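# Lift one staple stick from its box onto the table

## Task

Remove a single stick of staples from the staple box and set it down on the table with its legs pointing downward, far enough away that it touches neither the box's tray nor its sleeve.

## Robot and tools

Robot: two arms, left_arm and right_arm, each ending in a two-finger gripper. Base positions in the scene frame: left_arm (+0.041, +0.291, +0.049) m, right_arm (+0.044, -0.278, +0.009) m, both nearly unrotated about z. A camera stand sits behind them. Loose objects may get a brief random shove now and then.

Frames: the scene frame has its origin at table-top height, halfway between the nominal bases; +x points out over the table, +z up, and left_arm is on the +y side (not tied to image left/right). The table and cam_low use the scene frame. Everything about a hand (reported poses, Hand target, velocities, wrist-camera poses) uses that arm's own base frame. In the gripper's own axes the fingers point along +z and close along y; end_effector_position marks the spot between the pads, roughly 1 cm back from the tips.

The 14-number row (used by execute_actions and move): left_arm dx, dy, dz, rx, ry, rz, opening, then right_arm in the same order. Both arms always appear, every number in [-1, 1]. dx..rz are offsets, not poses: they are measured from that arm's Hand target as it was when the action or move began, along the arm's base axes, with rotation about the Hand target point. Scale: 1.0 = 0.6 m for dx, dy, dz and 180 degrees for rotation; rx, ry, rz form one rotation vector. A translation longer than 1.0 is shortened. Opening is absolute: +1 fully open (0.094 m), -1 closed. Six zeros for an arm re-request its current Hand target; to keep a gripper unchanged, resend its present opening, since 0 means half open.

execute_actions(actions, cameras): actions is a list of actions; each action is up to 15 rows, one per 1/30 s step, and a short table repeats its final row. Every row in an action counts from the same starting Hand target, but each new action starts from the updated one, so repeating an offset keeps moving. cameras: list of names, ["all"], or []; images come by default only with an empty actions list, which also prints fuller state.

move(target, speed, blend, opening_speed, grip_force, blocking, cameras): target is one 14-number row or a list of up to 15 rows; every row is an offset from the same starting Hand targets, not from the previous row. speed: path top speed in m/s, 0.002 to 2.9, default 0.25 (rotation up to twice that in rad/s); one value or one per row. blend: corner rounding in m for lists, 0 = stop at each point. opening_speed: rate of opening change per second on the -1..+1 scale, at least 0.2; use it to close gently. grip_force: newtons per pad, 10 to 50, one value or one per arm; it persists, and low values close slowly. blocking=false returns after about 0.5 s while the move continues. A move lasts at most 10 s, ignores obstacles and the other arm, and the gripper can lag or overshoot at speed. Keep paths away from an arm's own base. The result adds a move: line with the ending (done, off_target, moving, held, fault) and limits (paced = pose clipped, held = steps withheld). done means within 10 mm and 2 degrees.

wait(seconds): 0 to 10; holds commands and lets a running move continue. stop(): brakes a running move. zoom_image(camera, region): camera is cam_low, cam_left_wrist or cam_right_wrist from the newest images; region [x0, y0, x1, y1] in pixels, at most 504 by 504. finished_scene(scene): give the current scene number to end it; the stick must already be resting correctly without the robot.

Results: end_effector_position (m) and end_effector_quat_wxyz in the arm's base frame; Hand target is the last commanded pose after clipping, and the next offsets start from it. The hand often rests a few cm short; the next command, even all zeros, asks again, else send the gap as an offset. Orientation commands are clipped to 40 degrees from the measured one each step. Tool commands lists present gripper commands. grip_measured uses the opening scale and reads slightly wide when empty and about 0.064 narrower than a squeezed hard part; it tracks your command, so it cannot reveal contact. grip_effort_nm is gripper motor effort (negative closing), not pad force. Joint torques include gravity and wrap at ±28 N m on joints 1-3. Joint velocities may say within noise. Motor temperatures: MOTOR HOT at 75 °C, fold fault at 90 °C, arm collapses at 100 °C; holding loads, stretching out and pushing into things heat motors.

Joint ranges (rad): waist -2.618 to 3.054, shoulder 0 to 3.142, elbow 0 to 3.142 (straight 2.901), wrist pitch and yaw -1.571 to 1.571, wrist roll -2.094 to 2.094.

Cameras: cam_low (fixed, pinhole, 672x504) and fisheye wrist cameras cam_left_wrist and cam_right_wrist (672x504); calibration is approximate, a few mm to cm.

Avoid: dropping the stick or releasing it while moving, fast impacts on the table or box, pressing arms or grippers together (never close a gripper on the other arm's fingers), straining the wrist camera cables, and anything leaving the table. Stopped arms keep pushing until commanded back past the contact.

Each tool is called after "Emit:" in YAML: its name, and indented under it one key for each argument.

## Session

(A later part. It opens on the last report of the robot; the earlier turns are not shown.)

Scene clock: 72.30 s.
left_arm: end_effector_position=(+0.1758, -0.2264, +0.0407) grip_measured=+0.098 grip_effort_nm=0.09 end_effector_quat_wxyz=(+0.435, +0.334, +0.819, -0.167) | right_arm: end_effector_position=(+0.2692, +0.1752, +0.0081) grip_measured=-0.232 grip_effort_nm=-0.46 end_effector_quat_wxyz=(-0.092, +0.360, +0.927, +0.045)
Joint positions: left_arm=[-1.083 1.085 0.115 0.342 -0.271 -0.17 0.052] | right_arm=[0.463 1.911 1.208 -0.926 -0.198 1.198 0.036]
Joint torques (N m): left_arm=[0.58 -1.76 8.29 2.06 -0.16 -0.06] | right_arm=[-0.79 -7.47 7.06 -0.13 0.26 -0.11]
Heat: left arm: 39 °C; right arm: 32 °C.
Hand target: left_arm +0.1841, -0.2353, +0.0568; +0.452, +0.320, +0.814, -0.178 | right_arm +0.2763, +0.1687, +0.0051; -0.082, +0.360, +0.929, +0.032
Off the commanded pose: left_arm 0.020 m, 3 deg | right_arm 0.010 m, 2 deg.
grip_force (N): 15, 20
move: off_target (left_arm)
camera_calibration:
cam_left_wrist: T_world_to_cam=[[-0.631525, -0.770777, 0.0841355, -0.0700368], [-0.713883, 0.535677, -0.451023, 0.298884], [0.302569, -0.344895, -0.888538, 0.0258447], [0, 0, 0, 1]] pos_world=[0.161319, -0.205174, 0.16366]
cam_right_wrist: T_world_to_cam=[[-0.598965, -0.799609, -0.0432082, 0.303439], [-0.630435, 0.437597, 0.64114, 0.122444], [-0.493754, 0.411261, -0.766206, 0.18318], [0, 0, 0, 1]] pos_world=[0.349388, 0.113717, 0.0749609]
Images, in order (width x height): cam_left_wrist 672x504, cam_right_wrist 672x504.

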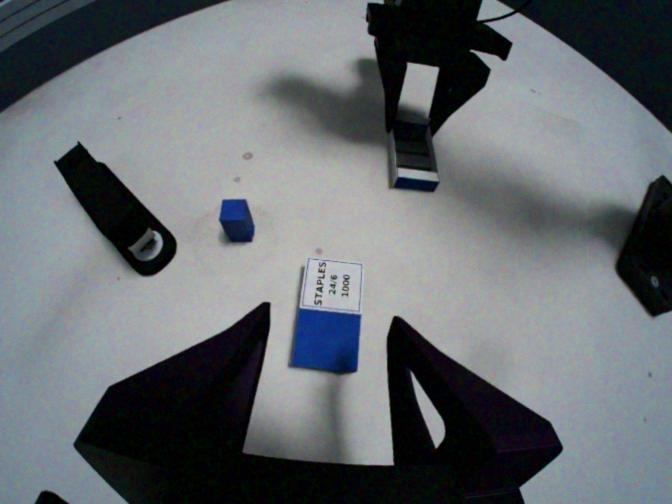

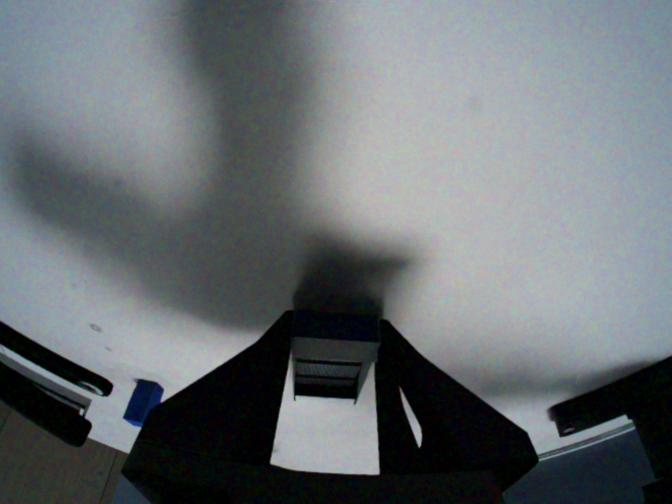

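Emit:
move:
  target:
    - [0, 0, 0, 0, 0, 0, 0.0, 0, 0, 0.0, 0, 0, 0, 0.05]
    - [0, 0, 0.0, 0, 0, 0, 0.0, 0, 0, 0.19, 0, 0, 0, 0.05]
  speed: 0.1
  opening_speed: 0.4
  cameras: ["cam_right_wrist", "cam_left_wrist"]

Emit:
zoom_image:
  camera: "cam_left_wrist"
  region: [380, 100, 460, 200]

Scene clock: 75.43 s.
left_arm: end_effector_position=(+0.1757, -0.2263, +0.0405) grip_measured=+0.002 grip_effort_nm=-0.09 end_effector_quat_wxyz=(+0.435, +0.334, +0.819, -0.166) | right_arm: end_effector_position=(+0.2709, +0.1719, +0.1059) grip_measured=+0.048 grip_effort_nm=0.11 end_effector_quat_wxyz=(-0.099, +0.360, +0.927, +0.023)
Joint positions: left_arm=[-1.083 1.085 0.115 0.342 -0.271 -0.17 0.047] | right_arm=[0.463 1.85 1.531 -1.352 -0.177 1.195 0.049]
Joint torques (N m): left_arm=[0.57 -1.78 8.29 2.01 -0.17 -0.06] | right_arm=[-0.76 -11.28 7.98 -0.27 0.03 -0.06]
Heat: left arm: 39 °C; right arm: 32 °C.
Hand target: left_arm +0.1841, -0.2353, +0.0568; +0.452, +0.320, +0.813, -0.178 | right_arm +0.2763, +0.1686, +0.1191; -0.082, +0.360, +0.929, +0.032
Off the commanded pose: left_arm 0.020 m, 3 deg | right_arm 0.015 m, 2 deg.
grip_force (N): 15, 20
move: off_target (left_arm, right_arm)
camera_calibration:
cam_left_wrist: T_world_to_cam=[[-0.631519, -0.770817, 0.0838175, -0.0699779], [-0.714011, 0.535999, -0.450437, 0.298787], [0.302278, -0.344306, -0.888865, 0.0258877], [0, 0, 0, 1]] pos_world=[0.161319, -0.205176, 0.163461]
cam_right_wrist: T_world_to_cam=[[-0.59578, -0.803142, 0.00299998, 0.300942], [-0.614693, 0.458385, 0.6419, 0.0543556], [-0.516912, 0.380588, -0.766782, 0.271918], [0, 0, 0, 1]] pos_world=[0.353265, 0.113295, 0.172708]
Images, in order (width x height): cam_left_wrist 672x504, cam_right_wrist 672x504.

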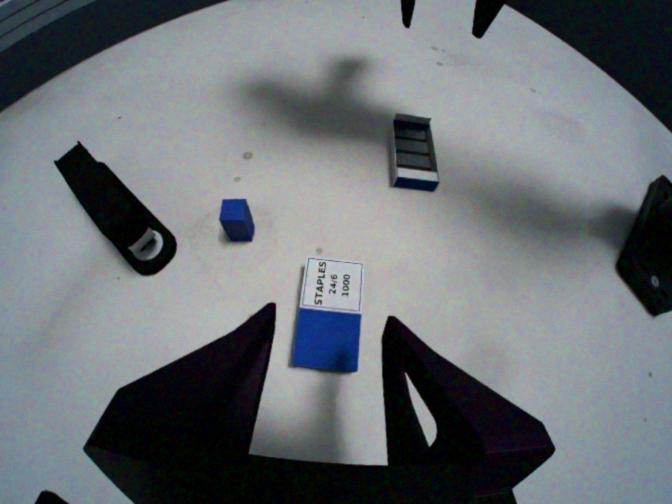

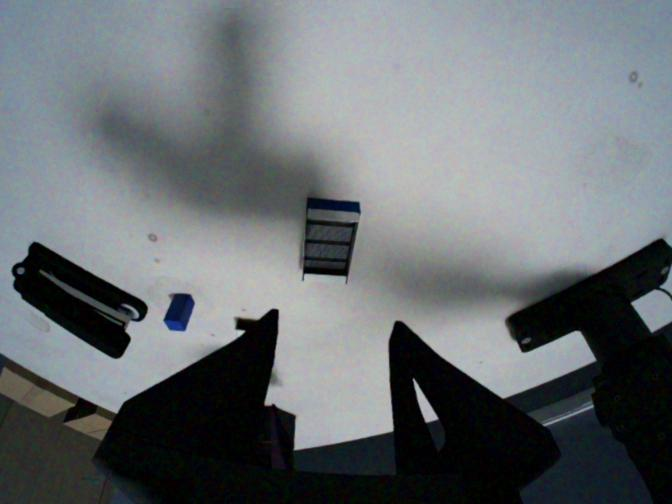

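Scaled by 5.040 from the camera's 672x504 image, which has a finer 960x720 frame.

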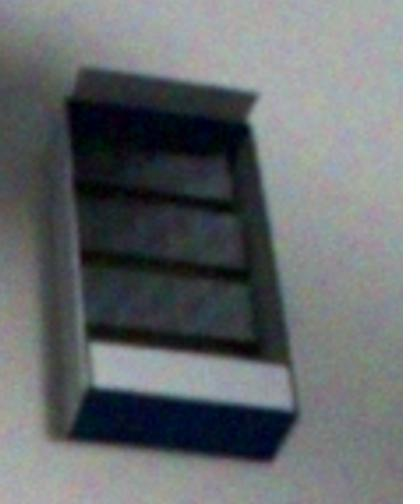

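Emit:
zoom_image:
  camera: "cam_right_wrist"
  region: [285, 185, 385, 290]

Scaled by 4.800 from the camera's 672x504 image, which has a finer 960x720 frame.

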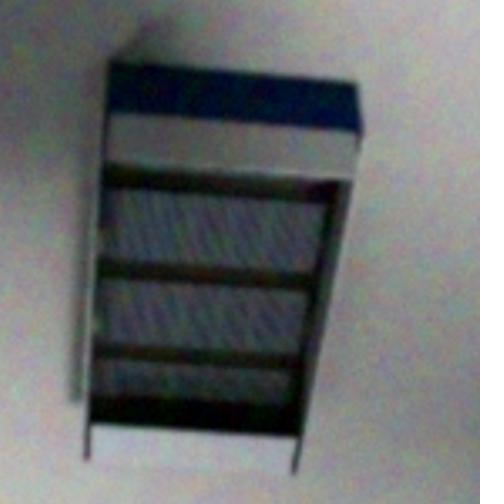

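Emit:
move:
  target: [0, 0, 0, 0, 0, 0, 0.0, -0.0872, 0.0132, -0.0318, 0.0055, -0.2450, 0.4636, 0.05]
  speed: 0.15
  cameras: ["cam_right_wrist"]

Scene clock: 84.40 s.
left_arm: end_effector_position=(+0.1757, -0.2263, +0.0405) grip_measured=+0.002 grip_effort_nm=-0.09 end_effector_quat_wxyz=(+0.435, +0.334, +0.819, -0.166) | right_arm: end_effector_position=(+0.2220, +0.1745, +0.0952) grip_measured=+0.048 grip_effort_nm=0.11 end_effector_quat_wxyz=(+0.226, -0.368, +0.897, +0.091)
Joint positions: left_arm=[-1.083 1.085 0.115 0.342 -0.271 -0.17 0.047] | right_arm=[0.615 1.17 0.749 -0.663 -0.075 -0.145 0.049]
Joint torques (N m): left_arm=[0.57 -1.78 8.29 2.01 -0.17 -0.06] | right_arm=[-0.51 -5.07 6.3 0.87 -0.2 -0.03]
Heat: left arm: 39 °C; right arm: 32 °C.
Hand target: left_arm +0.1841, -0.2353, +0.0568; +0.452, +0.320, +0.813, -0.178 | right_arm +0.2240, +0.1766, +0.1000; +0.240, -0.369, +0.893, +0.099
Off the commanded pose: left_arm 0.020 m, 3 deg | right_arm 0.006 m, 2 deg.
grip_force (N): 15, 20
move: off_target (left_arm)
camera_calibration:
cam_right_wrist: T_world_to_cam=[[0.764224, -0.643339, 0.0455789, -0.060023], [-0.644175, -0.764862, 0.00501008, 0.310592], [0.0316384, -0.0331896, -0.998948, 0.209989], [0, 0, 0, 1]] pos_world=[0.239303, 0.205914, 0.210948]
Images, in order (width x height): cam_right_wrist 672x504.

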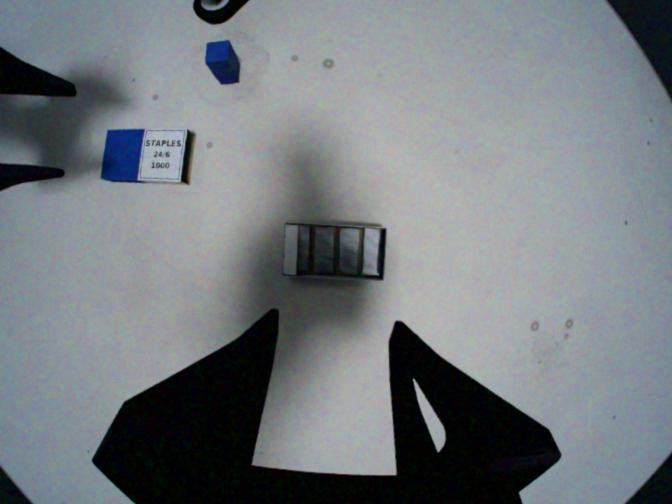

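Emit:
zoom_image:
  camera: "cam_right_wrist"
  region: [275, 210, 395, 290]

Scaled by 4.200 from the camera's 672x504 image, which has a finer 960x720 frame.

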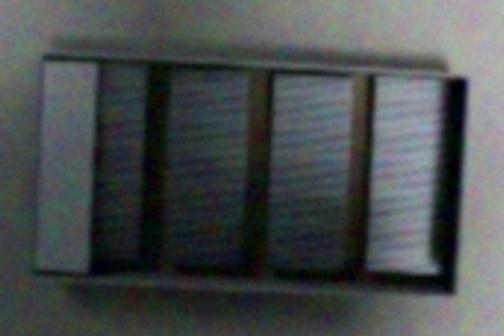

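Emit:
move:
  target: [0, 0, 0, 0, 0, 0, 0.0, 0.0333, 0.054, -0.095, 0, 0, 0.0144, -0.66]
  speed: 0.1
  cameras: ["cam_right_wrist"]

Emit:
zoom_image:
  camera: "cam_right_wrist"
  region: [275, 230, 395, 340]

Scene clock: 94.10 s.
left_arm: end_effector_position=(+0.1757, -0.2263, +0.0405) grip_measured=+0.002 grip_effort_nm=-0.09 end_effector_quat_wxyz=(+0.435, +0.334, +0.819, -0.166) | right_arm: end_effector_position=(+0.2449, +0.2042, +0.0438) grip_measured=-0.658 grip_effort_nm=-0.09 end_effector_quat_wxyz=(+0.234, -0.383, +0.888, +0.098)
Joint positions: left_arm=[-1.083 1.085 0.115 0.342 -0.271 -0.17 0.047] | right_arm=[0.649 1.392 0.673 -0.344 -0.075 -0.146 0.016]
Joint torques (N m): left_arm=[0.58 -1.8 8.29 2.01 -0.16 -0.06] | right_arm=[0.66 -4.51 6 0.91 -0.2 -0.06]
Heat: left arm: 39 °C; right arm: 32 °C.
Hand target: left_arm +0.1841, -0.2353, +0.0568; +0.452, +0.320, +0.813, -0.178 | right_arm +0.2440, +0.2089, +0.0431; +0.238, -0.389, +0.884, +0.105
Off the commanded pose: left_arm 0.020 m, 3 deg | right_arm 0.005 m, 1 deg.
grip_force (N): 15, 20
move: off_target (left_arm)
camera_calibration:
cam_right_wrist: T_world_to_cam=[[0.78566, -0.616508, 0.0515472, -0.0670541], [-0.616581, -0.787122, -0.0163748, 0.347019], [0.0506691, -0.018918, -0.998536, 0.151278], [0, 0, 0, 1]] pos_world=[0.258982, 0.234668, 0.160196]
Images, in order (width x height): cam_right_wrist 672x504.

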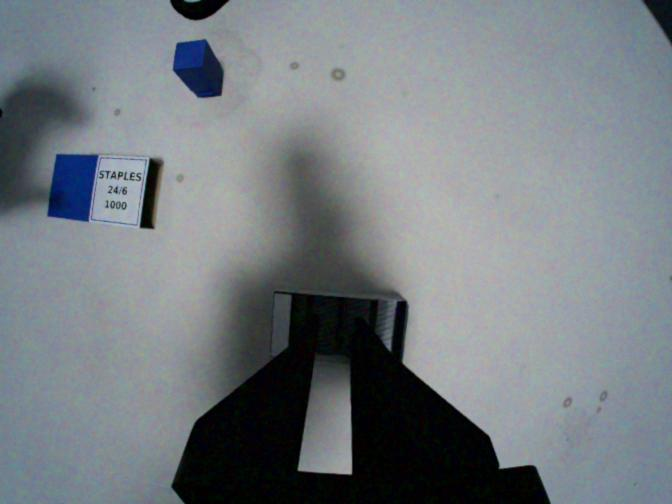

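Scaled by 4.200 from the camera's 672x504 image, which has a finer 960x720 frame.

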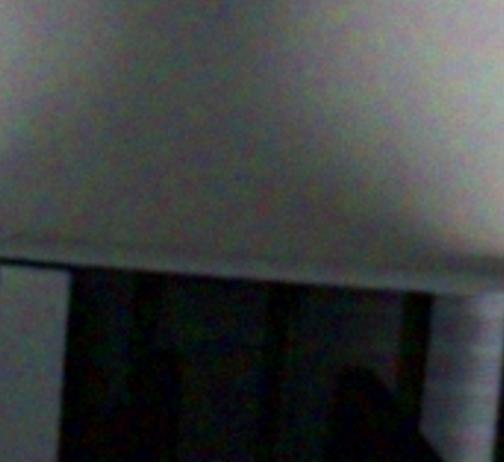

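Emit:
zoom_image:
  camera: "cam_right_wrist"
  region: [285, 285, 385, 365]

Scaled by 5.040 from the camera's 672x504 image, which has a finer 960x720 frame.

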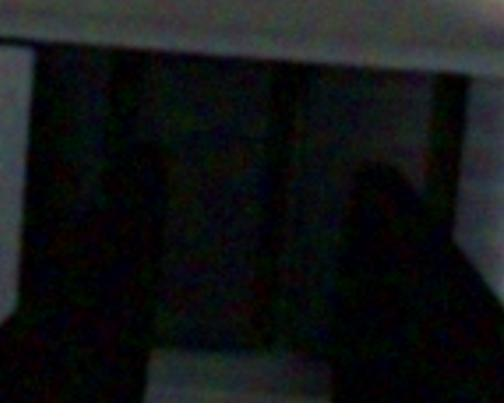

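Emit:
move:
  target:
    - [0, 0, 0, 0, 0, 0, 0.0, 0, 0, 0.08, 0, 0, 0, -0.66]
    - [0, 0, 0, 0, 0, 0, 0.0, 0.0312, -0.0447, 0.0948, -0.1363, -0.0055, 0.4905, 0.1]
  speed: 0.15
  blend: [0.02, 0]
  cameras: ["cam_right_wrist", "cam_low"]

Scene clock: 104.03 s.
left_arm: end_effector_position=(+0.1757, -0.2263, +0.0405) grip_measured=+0.002 grip_effort_nm=-0.09 end_effector_quat_wxyz=(+0.435, +0.334, +0.819, -0.166) | right_arm: end_effector_position=(+0.2628, +0.1788, +0.0970) grip_measured=+0.098 grip_effort_nm=0.11 end_effector_quat_wxyz=(-0.027, +0.926, -0.372, -0.061)
Joint positions: left_arm=[-1.083 1.085 0.115 0.342 -0.271 -0.17 0.047] | right_arm=[0.521 1.78 1.417 -1.24 -0.129 -1.859 0.052]
Joint torques (N m): left_arm=[0.57 -1.8 8.29 2.01 -0.17 -0.06] | right_arm=[0.68 -7.41 8.28 -0.22 -0.15 -0.09]
Heat: left arm: 39 °C; right arm: 32 °C.
Hand target: left_arm +0.1841, -0.2353, +0.0568; +0.452, +0.320, +0.813, -0.178 | right_arm +0.2627, +0.1822, +0.1000; -0.026, +0.928, -0.365, -0.064
Off the commanded pose: left_arm 0.020 m, 3 deg | right_arm 0.004 m, 1 deg.
grip_force (N): 15, 20
move: off_target (left_arm)
camera_calibration:
cam_right_wrist: T_world_to_cam=[[0.614596, 0.788731, 0.0132812, -0.302045], [0.734581, -0.578375, 0.354785, -0.0894715], [0.287511, -0.208293, -0.934854, 0.168404], [0, 0, 0, 1]] pos_world=[0.202942, 0.221562, 0.193188]
Images, in order (width x height): cam_low 672x504, cam_right_wrist 672x504.

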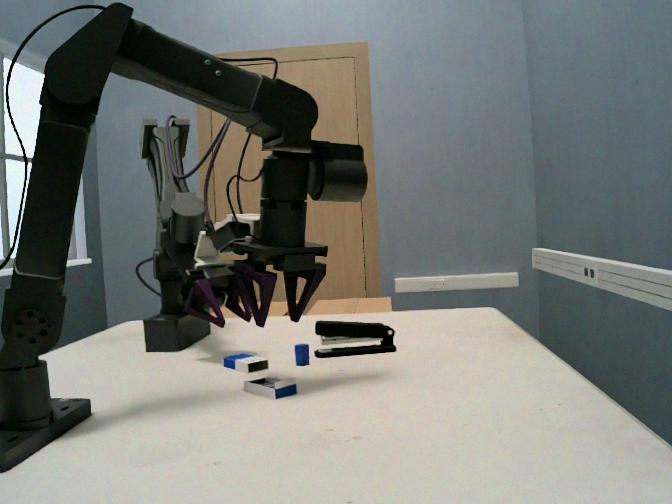

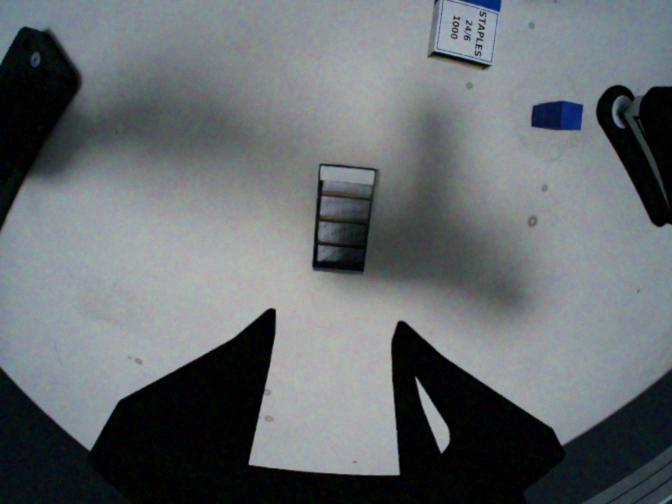

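Emit:
execute_actions:
  actions: []

Scene clock: 104.87 s.
left_arm: end_effector_position=(+0.1757, -0.2263, +0.0405) grip_measured=+0.002 grip_effort_nm=-0.09 end_effector_quat_wxyz=(+0.435, +0.334, +0.819, -0.166) | right_arm: end_effector_position=(+0.2628, +0.1788, +0.0970) grip_measured=+0.098 grip_effort_nm=0.11 end_effector_quat_wxyz=(-0.027, +0.926, -0.372, -0.061)
Joint positions: left_arm=[-1.083 1.085 0.115 0.342 -0.271 -0.17 0.047] | right_arm=[0.521 1.78 1.417 -1.24 -0.129 -1.859 0.052]
Joint velocities: within noise
Joint torques (N m): left_arm=[0.58 -1.8 8.28 2.01 -0.17 -0.06] | right_arm=[0.66 -7.42 8.29 -0.23 -0.15 -0.09]
Motor temperatures (°C): left_arm=[26 27 38 39 25 22 25] | right_arm=[27 27 32 30 26 25 22]
Heat: left arm: 39 °C; right arm: 32 °C.
Hand target: left_arm +0.1841, -0.2353, +0.0568; +0.452, +0.320, +0.813, -0.178 | right_arm +0.2627, +0.1822, +0.1000; -0.026, +0.928, -0.365, -0.064
Tool commands: left_gripper/opening=+0.0 right_gripper/opening=+0.1
Off the commanded pose: left_arm 0.020 m, 3 deg | right_arm 0.004 m, 1 deg.
grip_force (N): 15, 20
camera_calibration:
cam_left_wrist: T_world_to_cam=[[-0.631519, -0.770817, 0.0838175, -0.0699779], [-0.714011, 0.535999, -0.450437, 0.298787], [0.302278, -0.344306, -0.888865, 0.0258877], [0, 0, 0, 1]] pos_world=[0.161319, -0.205176, 0.163461]
cam_right_wrist: T_world_to_cam=[[0.614596, 0.788731, 0.0132812, -0.302045], [0.734581, -0.578375, 0.354785, -0.0894715], [0.287511, -0.208293, -0.934854, 0.168404], [0, 0, 0, 1]] pos_world=[0.202942, 0.221562, 0.193188]

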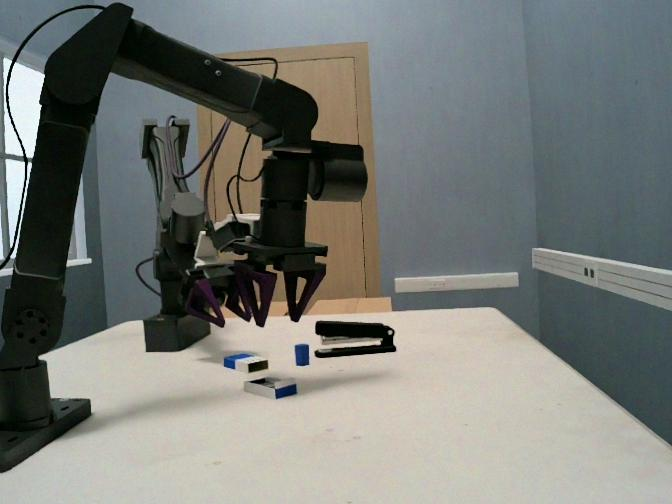

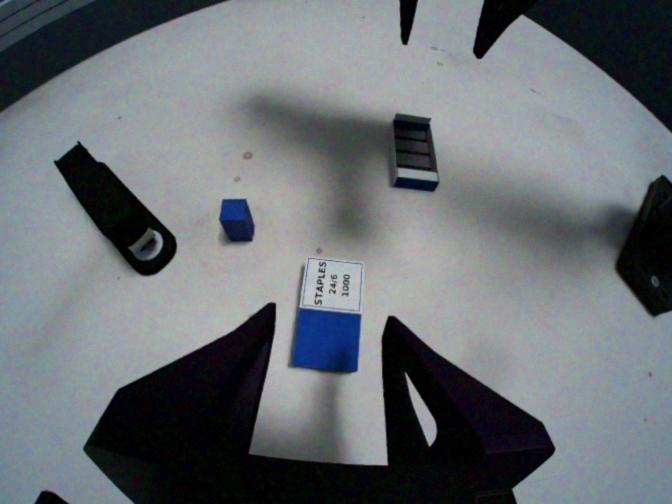

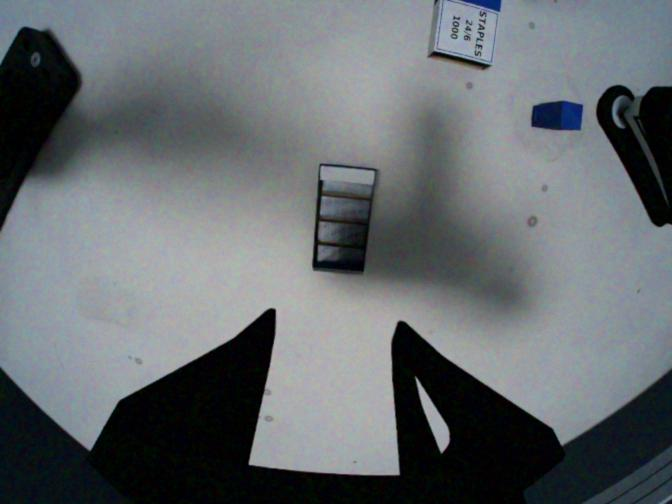

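Emit:
move:
  target:
    - [0,0,0,0,0,0,0.0,-0.0005,-0.0005,-0.1,0,0,0,0.1]
    - [0,0,0,0,0,0,0.0,-0.0005,-0.0005,-0.133,0,0,0,0.1]
  speed: 0.08
  cameras: ["cam_low","cam_right_wrist"]

Scene clock: 107.97 s.
left_arm: end_effector_position=(+0.1757, -0.2263, +0.0405) grip_measured=+0.002 grip_effort_nm=-0.09 end_effector_quat_wxyz=(+0.435, +0.334, +0.819, -0.166) | right_arm: end_effector_position=(+0.2652, +0.1799, +0.0235) grip_measured=+0.098 grip_effort_nm=0.11 end_effector_quat_wxyz=(-0.027, +0.926, -0.371, -0.060)
Joint positions: left_arm=[-1.083 1.085 0.115 0.342 -0.271 -0.17 0.047] | right_arm=[0.521 1.862 1.218 -0.959 -0.128 -1.859 0.052]
Joint torques (N m): left_arm=[0.57 -1.8 8.29 2.01 -0.16 -0.06] | right_arm=[0.64 -8.12 5.31 0.03 -0.16 -0.08]
Heat: left arm: 39 °C; right arm: 32 °C.
Hand target: left_arm +0.1841, -0.2353, +0.0568; +0.452, +0.320, +0.813, -0.178 | right_arm +0.2624, +0.1819, +0.0202; -0.026, +0.928, -0.365, -0.064
Off the commanded pose: left_arm 0.020 m, 3 deg | right_arm 0.005 m, 1 deg.
grip_force (N): 15, 20
move: off_target (left_arm)
camera_calibration:
cam_right_wrist: T_world_to_cam=[[0.613935, 0.789239, 0.0136322, -0.303389], [0.734585, -0.577572, 0.356084, -0.0646205], [0.288908, -0.208598, -0.934355, 0.0989404], [0, 0, 0, 1]] pos_world=[0.205146, 0.222762, 0.119592]
Images, in order (width x height): cam_low 672x504, cam_right_wrist 672x504.

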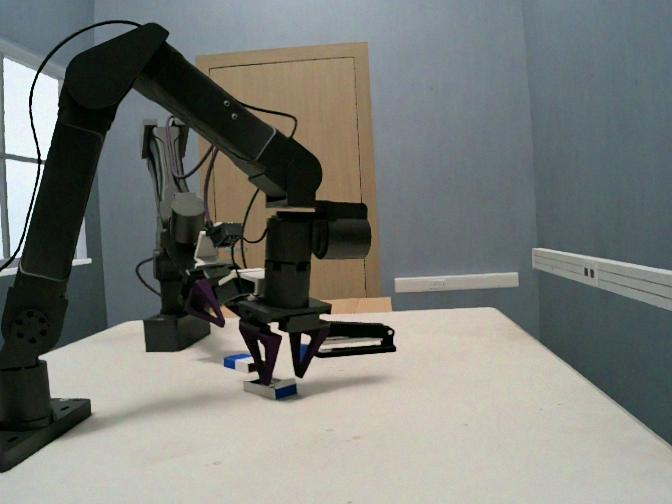

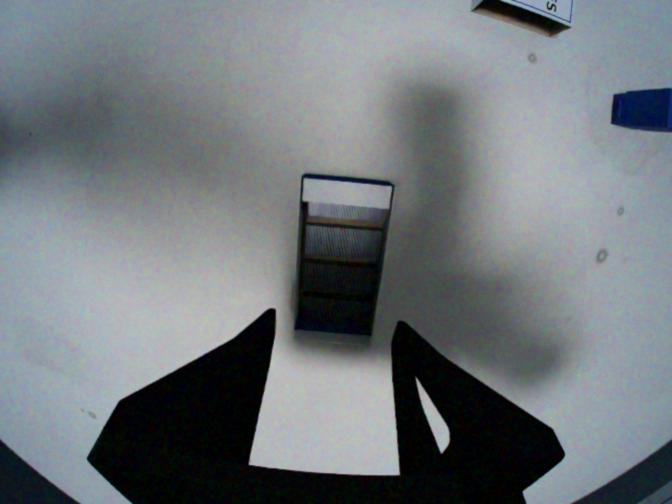

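Emit:
move:
  target:
    - [0,0,0,0,0,0,0.0,-0.0065,0.0027,0.0,0,0,0,0.1]
    - [0,0,0,0,0,0,0.0,-0.0065,0.0027,-0.0225,0,0,0,0.1]
  speed: 0.03
  cameras: ["cam_low","cam_right_wrist"]

Scene clock: 110.17 s.
left_arm: end_effector_position=(+0.1757, -0.2263, +0.0405) grip_measured=+0.002 grip_effort_nm=-0.10 end_effector_quat_wxyz=(+0.435, +0.334, +0.819, -0.166) | right_arm: end_effector_position=(+0.2627, +0.1821, +0.0115) grip_measured=+0.098 grip_effort_nm=0.11 end_effector_quat_wxyz=(-0.030, +0.928, -0.367, -0.058)
Joint positions: left_arm=[-1.083 1.085 0.115 0.342 -0.271 -0.17 0.047] | right_arm=[0.531 1.872 1.179 -0.903 -0.128 -1.859 0.052]
Joint torques (N m): left_arm=[0.58 -1.8 8.29 2.01 -0.17 -0.06] | right_arm=[0.66 -7.83 5 -0.01 -0.17 0.03]
Heat: left arm: 39 °C; right arm: 32 °C.
Hand target: left_arm +0.1841, -0.2353, +0.0568; +0.452, +0.320, +0.813, -0.178 | right_arm +0.2586, +0.1835, +0.0067; -0.026, +0.928, -0.366, -0.064
Off the commanded pose: left_arm 0.020 m, 3 deg | right_arm 0.006 m, 1 deg.
grip_force (N): 15, 20
move: off_target (left_arm)
camera_calibration:
cam_right_wrist: T_world_to_cam=[[0.606016, 0.795191, 0.0203843, -0.30252], [0.738013, -0.571632, 0.358572, -0.0593147], [0.296785, -0.202256, -0.93328, 0.0856725], [0, 0, 0, 1]] pos_world=[0.20168, 0.223983, 0.107392]
Images, in order (width x height): cam_low 672x504, cam_right_wrist 672x504.

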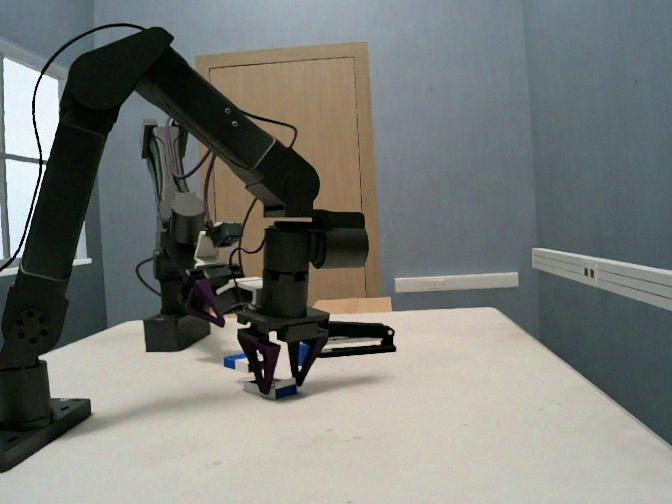

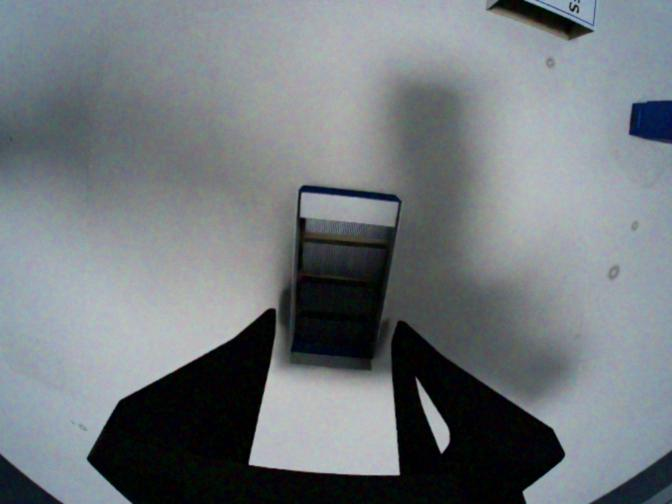

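Emit:
move:
  target: [0,0,0,0,0,0,0.0,0,0,0,0,0,0,-0.27]
  opening_speed: 0.2
  cameras: ["cam_right_wrist"]

Scene clock: 112.50 s.
left_arm: end_effector_position=(+0.1757, -0.2263, +0.0405) grip_measured=+0.002 grip_effort_nm=-0.09 end_effector_quat_wxyz=(+0.435, +0.334, +0.819, -0.166) | right_arm: end_effector_position=(+0.2628, +0.1822, +0.0115) grip_measured=-0.231 grip_effort_nm=-0.46 end_effector_quat_wxyz=(-0.030, +0.928, -0.367, -0.058)
Joint positions: left_arm=[-1.083 1.085 0.115 0.342 -0.271 -0.17 0.047] | right_arm=[0.531 1.872 1.179 -0.902 -0.128 -1.859 0.036]
Joint torques (N m): left_arm=[0.58 -1.8 8.29 2.01 -0.16 -0.06] | right_arm=[0.66 -7.83 5 0.01 -0.17 0.03]
Heat: left arm: 39 °C; right arm: 32 °C.
Hand target: left_arm +0.1841, -0.2353, +0.0568; +0.452, +0.320, +0.813, -0.178 | right_arm +0.2585, +0.1834, +0.0067; -0.026, +0.928, -0.366, -0.064
Off the commanded pose: left_arm 0.020 m, 3 deg | right_arm 0.006 m, 1 deg.
grip_force (N): 15, 20
move: off_target (left_arm)
camera_calibration:
cam_right_wrist: T_world_to_cam=[[0.605955, 0.795229, 0.0207224, -0.302551], [0.737948, -0.571654, 0.35867, -0.0592715], [0.297071, -0.202046, -0.933234, 0.0854695], [0, 0, 0, 1]] pos_world=[0.201681, 0.223983, 0.107292]
Images, in order (width x height): cam_right_wrist 672x504.

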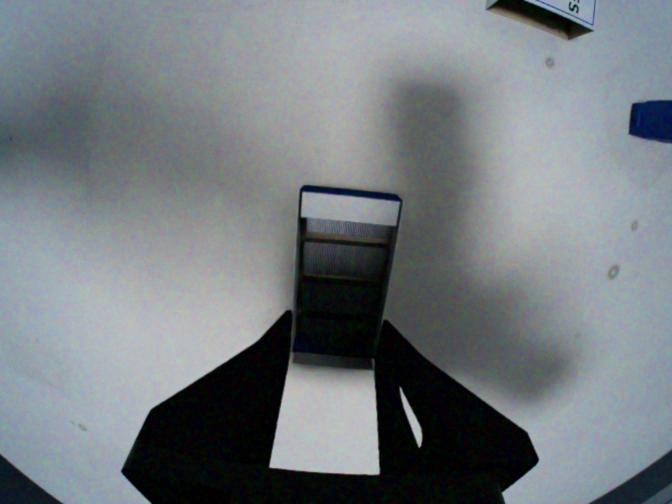

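Emit:
move:
  target: [0,0,0,0,0,0,0.0,0,0,0.035,0,0,0,-0.27]
  speed: 0.04
  cameras: ["cam_low","cam_right_wrist"]

Scene clock: 113.87 s.
left_arm: end_effector_position=(+0.1757, -0.2263, +0.0405) grip_measured=+0.002 grip_effort_nm=-0.09 end_effector_quat_wxyz=(+0.435, +0.334, +0.819, -0.166) | right_arm: end_effector_position=(+0.2559, +0.1781, +0.0154) grip_measured=-0.231 grip_effort_nm=-0.47 end_effector_quat_wxyz=(-0.015, +0.927, -0.368, -0.069)
Joint positions: left_arm=[-1.083 1.085 0.115 0.342 -0.271 -0.17 0.047] | right_arm=[0.531 1.872 1.194 -0.956 -0.128 -1.859 0.036]
Joint torques (N m): left_arm=[0.58 -1.8 8.28 2.01 -0.17 -0.06] | right_arm=[0.66 -10.76 7.54 -0.27 -0.17 0.02]
Heat: left arm: 39 °C; right arm: 32 °C.
Hand target: left_arm +0.1841, -0.2353, +0.0568; +0.452, +0.320, +0.813, -0.178 | right_arm +0.2585, +0.1834, +0.0276; -0.026, +0.928, -0.366, -0.064
Off the commanded pose: left_arm 0.020 m, 3 deg | right_arm 0.014 m, 1 deg.
grip_force (N): 15, 20
move: off_target (left_arm, right_arm)
camera_calibration:
cam_right_wrist: T_world_to_cam=[[0.606056, 0.795282, -0.0149349, -0.294779], [0.749639, -0.564794, 0.345035, -0.0619303], [0.265965, -0.220306, -0.938471, 0.101682], [0, 0, 0, 1]] pos_world=[0.198034, 0.221856, 0.112391]
Images, in order (width x height): cam_low 672x504, cam_right_wrist 672x504.

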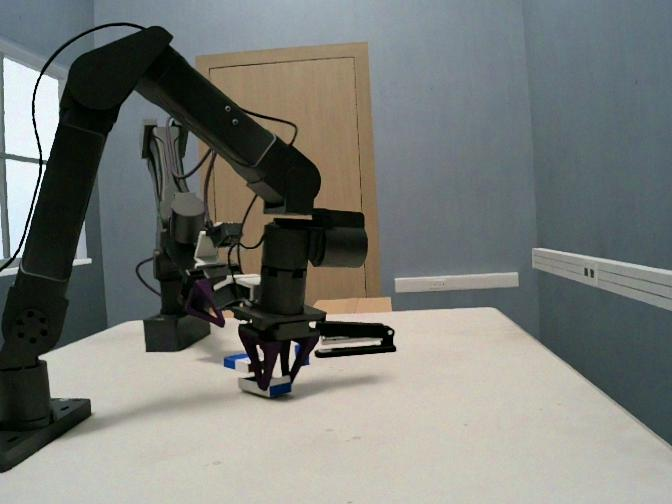

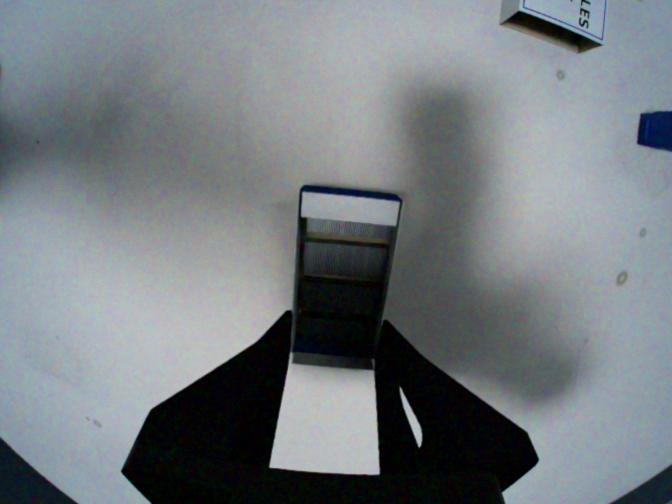

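Emit:
move:
  target: [0,0,0,0,0,0,0.0,0.002,-0.001,0.03,0,0,0,-0.27]
  speed: 0.04
  cameras: ["cam_low","cam_right_wrist"]

Scene clock: 115.13 s.
left_arm: end_effector_position=(+0.1757, -0.2263, +0.0405) grip_measured=+0.002 grip_effort_nm=-0.09 end_effector_quat_wxyz=(+0.435, +0.334, +0.819, -0.166) | right_arm: end_effector_position=(+0.2568, +0.1787, +0.0317) grip_measured=-0.231 grip_effort_nm=-0.47 end_effector_quat_wxyz=(-0.013, +0.927, -0.368, -0.071)
Joint positions: left_arm=[-1.083 1.085 0.115 0.342 -0.271 -0.17 0.047] | right_arm=[0.531 1.855 1.243 -1.026 -0.128 -1.859 0.036]
Joint torques (N m): left_arm=[0.58 -1.78 8.28 2.01 -0.16 -0.06] | right_arm=[0.35 -11.26 7.62 -0.28 -0.17 -0.02]
Heat: left arm: 39 °C; right arm: 32 °C.
Hand target: left_arm +0.1841, -0.2353, +0.0568; +0.452, +0.320, +0.813, -0.178 | right_arm +0.2597, +0.1828, +0.0457; -0.026, +0.928, -0.366, -0.064
Off the commanded pose: left_arm 0.020 m, 3 deg | right_arm 0.015 m, 2 deg.
grip_force (N): 15, 20
move: off_target (left_arm, right_arm)
camera_calibration:
cam_right_wrist: T_world_to_cam=[[0.605949, 0.795256, -0.0198581, -0.295349], [0.751238, -0.563842, 0.343108, -0.0685008], [0.261662, -0.222824, -0.939086, 0.11847], [0, 0, 0, 1]] pos_world=[0.199428, 0.222652, 0.128891]
Images, in order (width x height): cam_low 672x504, cam_right_wrist 672x504.

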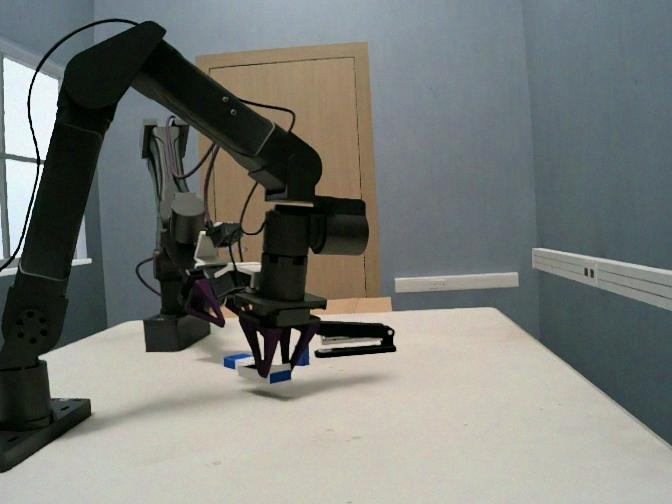

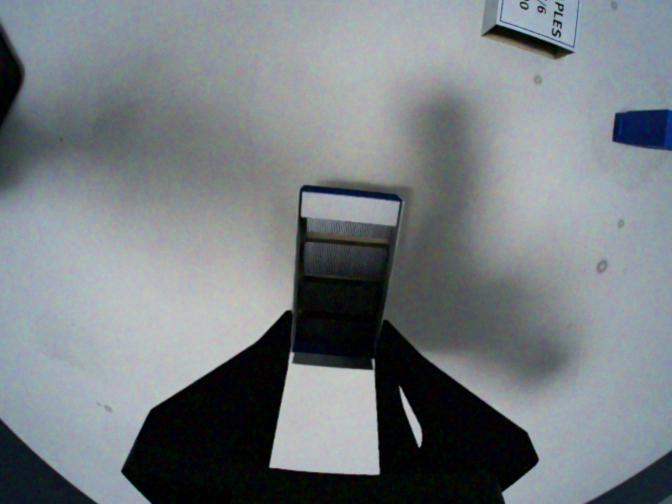

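Emit:
move:
  target:
    - [0,0,0,0,0,0,0.0,-0.025,0.0,0.01,0,0,-0.25,-0.27]
    - [0,0,0,0,0,0,0.0,-0.075,0.01,0.01,0,0,-0.5,-0.27]
  speed: 0.15
  cameras: ["all"]

Scene clock: 122.17 s.
left_arm: end_effector_position=(+0.1757, -0.2263, +0.0405) grip_measured=+0.002 grip_effort_nm=-0.10 end_effector_quat_wxyz=(+0.435, +0.334, +0.819, -0.166) | right_arm: end_effector_position=(+0.2122, +0.1853, +0.0458) grip_measured=-0.231 grip_effort_nm=-0.47 end_effector_quat_wxyz=(+0.044, -0.398, +0.916, +0.024)
Joint positions: left_arm=[-1.083 1.085 0.115 0.342 -0.271 -0.17 0.047] | right_arm=[0.701 1.574 0.979 -0.879 -0.022 -0.118 0.036]
Joint torques (N m): left_arm=[0.58 -1.78 8.29 2.01 -0.17 -0.06] | right_arm=[0.73 -8.77 5.48 0.32 0.06 0.04]
Heat: left arm: 39 °C; right arm: 32 °C.
Hand target: left_arm +0.1841, -0.2353, +0.0568; +0.452, +0.320, +0.813, -0.178 | right_arm +0.2147, +0.1889, +0.0517; +0.063, -0.398, +0.915, +0.027
Off the commanded pose: left_arm 0.020 m, 3 deg | right_arm 0.007 m, 2 deg.
grip_force (N): 15, 20
move: off_target (left_arm)
camera_calibration:
cam_left_wrist: T_world_to_cam=[[-0.631519, -0.770817, 0.0838175, -0.0699779], [-0.714011, 0.535999, -0.450437, 0.298787], [0.302278, -0.344306, -0.888865, 0.0258877], [0, 0, 0, 1]] pos_world=[0.161319, -0.205176, 0.163461]
cam_right_wrist: T_world_to_cam=[[0.797096, -0.603832, -0.00499983, -0.055275], [-0.556085, -0.737244, 0.38372, 0.271599], [-0.235389, -0.303081, -0.923436, 0.264439], [0, 0, 0, 1]] pos_world=[0.257337, 0.247004, 0.139698]

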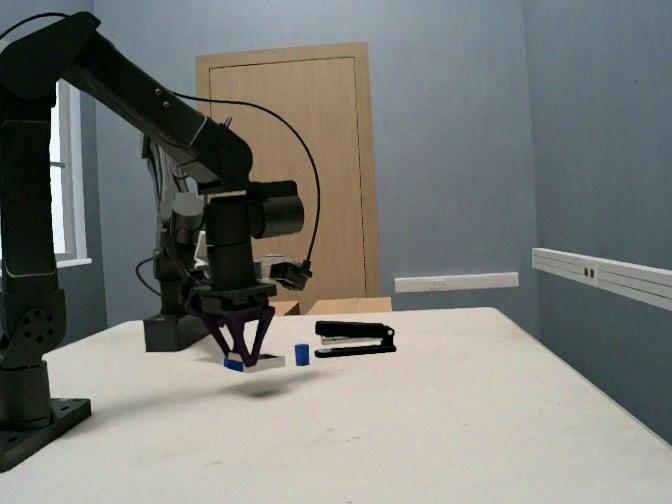

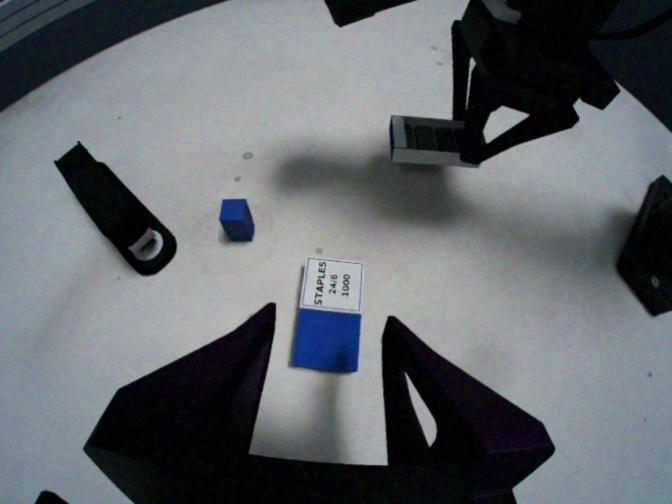

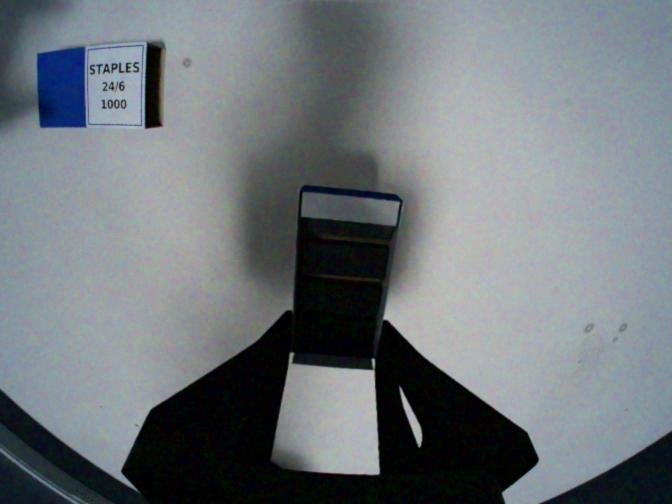

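Emit:
move:
  target: [0,0,0,0,0,0,0.0,-0.0153,0.0462,-0.033,0,0,0,-0.27]
  speed: 0.08
  cameras: ["cam_low"]

Emit:
zoom_image:
  camera: "cam_low"
  region: [180, 280, 420, 440]

Scene clock: 124.40 s.
left_arm: end_effector_position=(+0.1757, -0.2263, +0.0405) grip_measured=+0.002 grip_effort_nm=-0.09 end_effector_quat_wxyz=(+0.435, +0.334, +0.819, -0.166) | right_arm: end_effector_position=(+0.2038, +0.2146, +0.0340) grip_measured=-0.231 grip_effort_nm=-0.47 end_effector_quat_wxyz=(+0.058, -0.399, +0.915, +0.029)
Joint positions: left_arm=[-1.083 1.085 0.115 0.342 -0.271 -0.17 0.047] | right_arm=[0.802 1.617 0.97 -0.795 -0.009 -0.02 0.036]
Joint torques (N m): left_arm=[0.58 -1.8 8.29 2.01 -0.17 -0.06] | right_arm=[0.49 -6.24 5.59 0.39 0.06 0.05]
Heat: left arm: 39 °C; right arm: 32 °C.
Hand target: left_arm +0.1841, -0.2353, +0.0568; +0.452, +0.320, +0.813, -0.178 | right_arm +0.2054, +0.2166, +0.0318; +0.063, -0.398, +0.915, +0.027
Off the commanded pose: left_arm 0.020 m, 3 deg | right_arm 0.003 m, 1 deg.
grip_force (N): 15, 20
move: off_target (left_arm)
Images, in order (width x height): cam_low 672x504.

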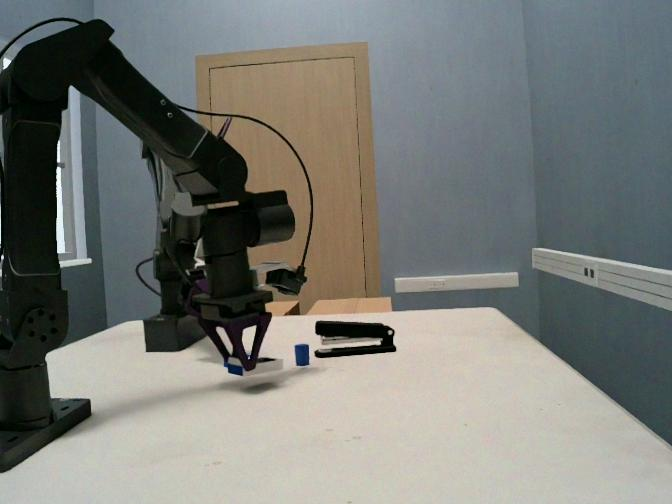

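Scaled by 2.100 from the camera's 672x504 image, which has a finer 960x720 frame.

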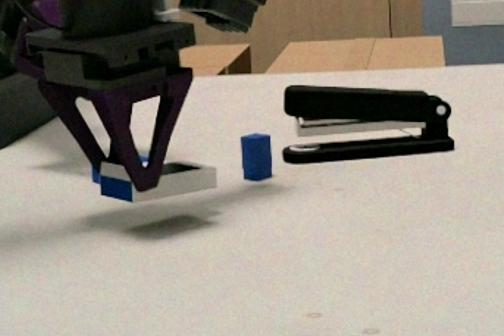

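Emit:
move:
  target:
    - [0,0,0,0,0,0,0.0,0,0,-0.025,0,0,0,-0.27]
    - [0,0,0,0,0,0,0.0,0,0,-0.0365,0,0,0,-0.27]
  speed: 0.03
  cameras: ["cam_low","cam_right_wrist"]

Emit:
zoom_image:
  camera: "cam_low"
  region: [180, 310, 360, 430]

Scene clock: 129.73 s.
left_arm: end_effector_position=(+0.1757, -0.2263, +0.0405) grip_measured=+0.002 grip_effort_nm=-0.09 end_effector_quat_wxyz=(+0.435, +0.334, +0.819, -0.166) | right_arm: end_effector_position=(+0.2046, +0.2153, +0.0134) grip_measured=-0.231 grip_effort_nm=-0.47 end_effector_quat_wxyz=(+0.060, -0.399, +0.915, +0.029)
Joint positions: left_arm=[-1.083 1.085 0.115 0.342 -0.271 -0.17 0.047] | right_arm=[0.802 1.654 0.918 -0.702 -0.009 -0.019 0.036]
Joint torques (N m): left_arm=[0.58 -1.78 8.28 2.01 -0.17 -0.06] | right_arm=[0.49 -6.12 5.23 0.35 0.06 0.05]
Heat: left arm: 39 °C; right arm: 32 °C.
Hand target: left_arm +0.1841, -0.2353, +0.0568; +0.452, +0.320, +0.813, -0.178 | right_arm +0.2055, +0.2166, +0.0099; +0.063, -0.398, +0.915, +0.027
Off the commanded pose: left_arm 0.020 m, 3 deg | right_arm 0.004 m, 0 deg.
grip_force (N): 15, 20
move: off_target (left_arm)
camera_calibration:
cam_right_wrist: T_world_to_cam=[[0.798422, -0.602094, 0.00221207, -0.0320003], [-0.563984, -0.746589, 0.352884, 0.305991], [-0.210818, -0.282998, -0.935664, 0.232673], [0, 0, 0, 1]] pos_world=[0.247176, 0.275029, 0.109795]
Images, in order (width x height): cam_low 672x504, cam_right_wrist 672x504.

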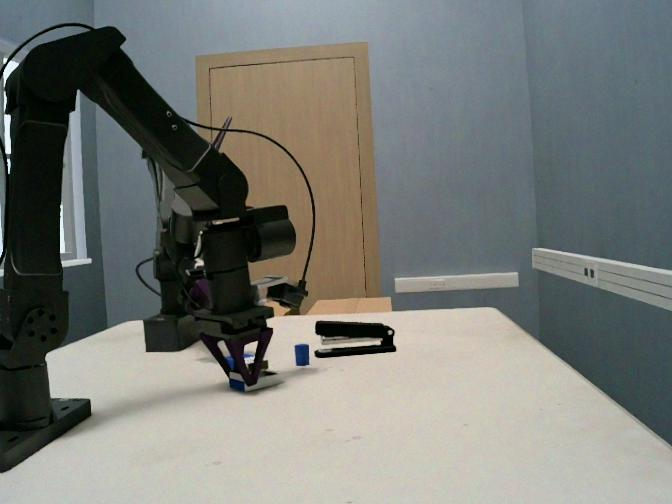

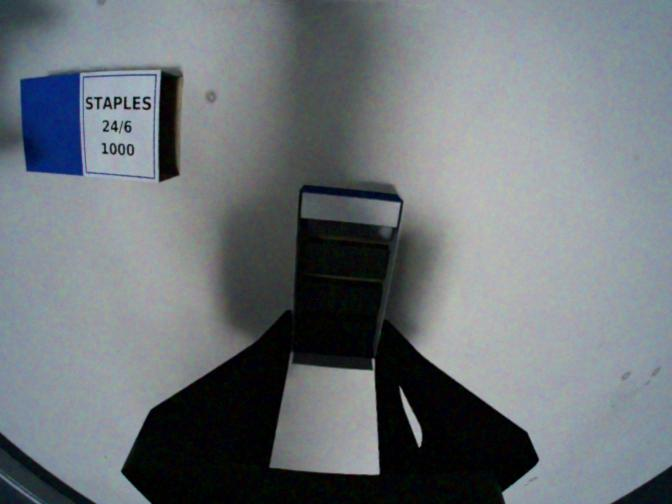

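Scaled by 2.800 from the camera's 672x504 image, which has a finer 960x720 frame.

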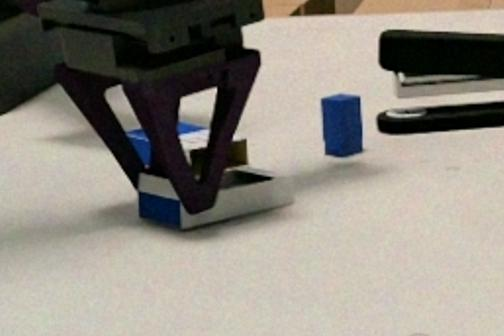

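Emit:
move:
  target: [0,0,0,0,0,0,0.0,0,0,-0.005,0,0,0,-0.27]
  speed: 0.02
  cameras: ["cam_low","cam_left_wrist"]

Emit:
zoom_image:
  camera: "cam_low"
  region: [180, 310, 360, 430]

Scene clock: 130.67 s.
left_arm: end_effector_position=(+0.1757, -0.2263, +0.0405) grip_measured=+0.002 grip_effort_nm=-0.09 end_effector_quat_wxyz=(+0.435, +0.334, +0.819, -0.166) | right_arm: end_effector_position=(+0.2053, +0.2161, +0.0121) grip_measured=-0.231 grip_effort_nm=-0.46 end_effector_quat_wxyz=(+0.062, -0.399, +0.914, +0.030)
Joint positions: left_arm=[-1.083 1.085 0.115 0.342 -0.271 -0.17 0.047] | right_arm=[0.802 1.656 0.914 -0.69 -0.009 -0.019 0.036]
Joint torques (N m): left_arm=[0.58 -1.8 8.29 2.01 -0.16 -0.06] | right_arm=[0.49 -5.82 5 0.4 0.06 0.04]
Heat: left arm: 39 °C; right arm: 32 °C.
Hand target: left_arm +0.1841, -0.2353, +0.0568; +0.452, +0.320, +0.813, -0.178 | right_arm +0.2055, +0.2166, +0.0069; +0.063, -0.398, +0.915, +0.027
Off the commanded pose: left_arm 0.020 m, 3 deg | right_arm 0.005 m, 0 deg.
grip_force (N): 15, 20
move: off_target (left_arm)
camera_calibration:
cam_left_wrist: T_world_to_cam=[[-0.631519, -0.770817, 0.0838175, -0.0699779], [-0.714011, 0.535999, -0.450437, 0.298787], [0.302278, -0.344306, -0.888865, 0.0258877], [0, 0, 0, 1]] pos_world=[0.161319, -0.205176, 0.163461]
Images, in order (width x height): cam_low 672x504, cam_left_wrist 672x504.

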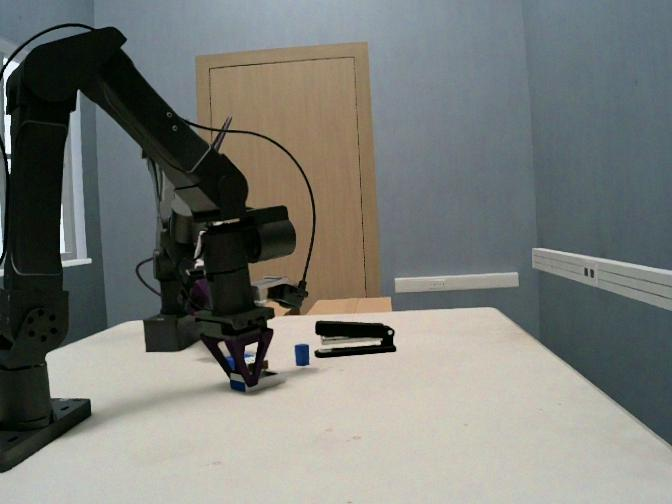

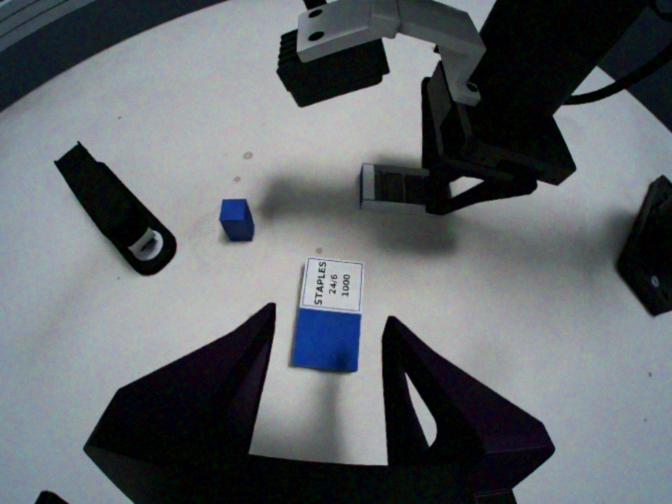

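Scaled by 2.800 from the camera's 672x504 image, which has a finer 960x720 frame.

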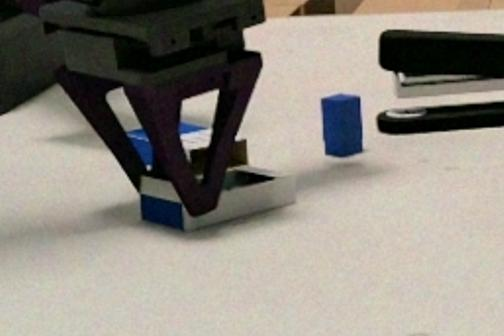

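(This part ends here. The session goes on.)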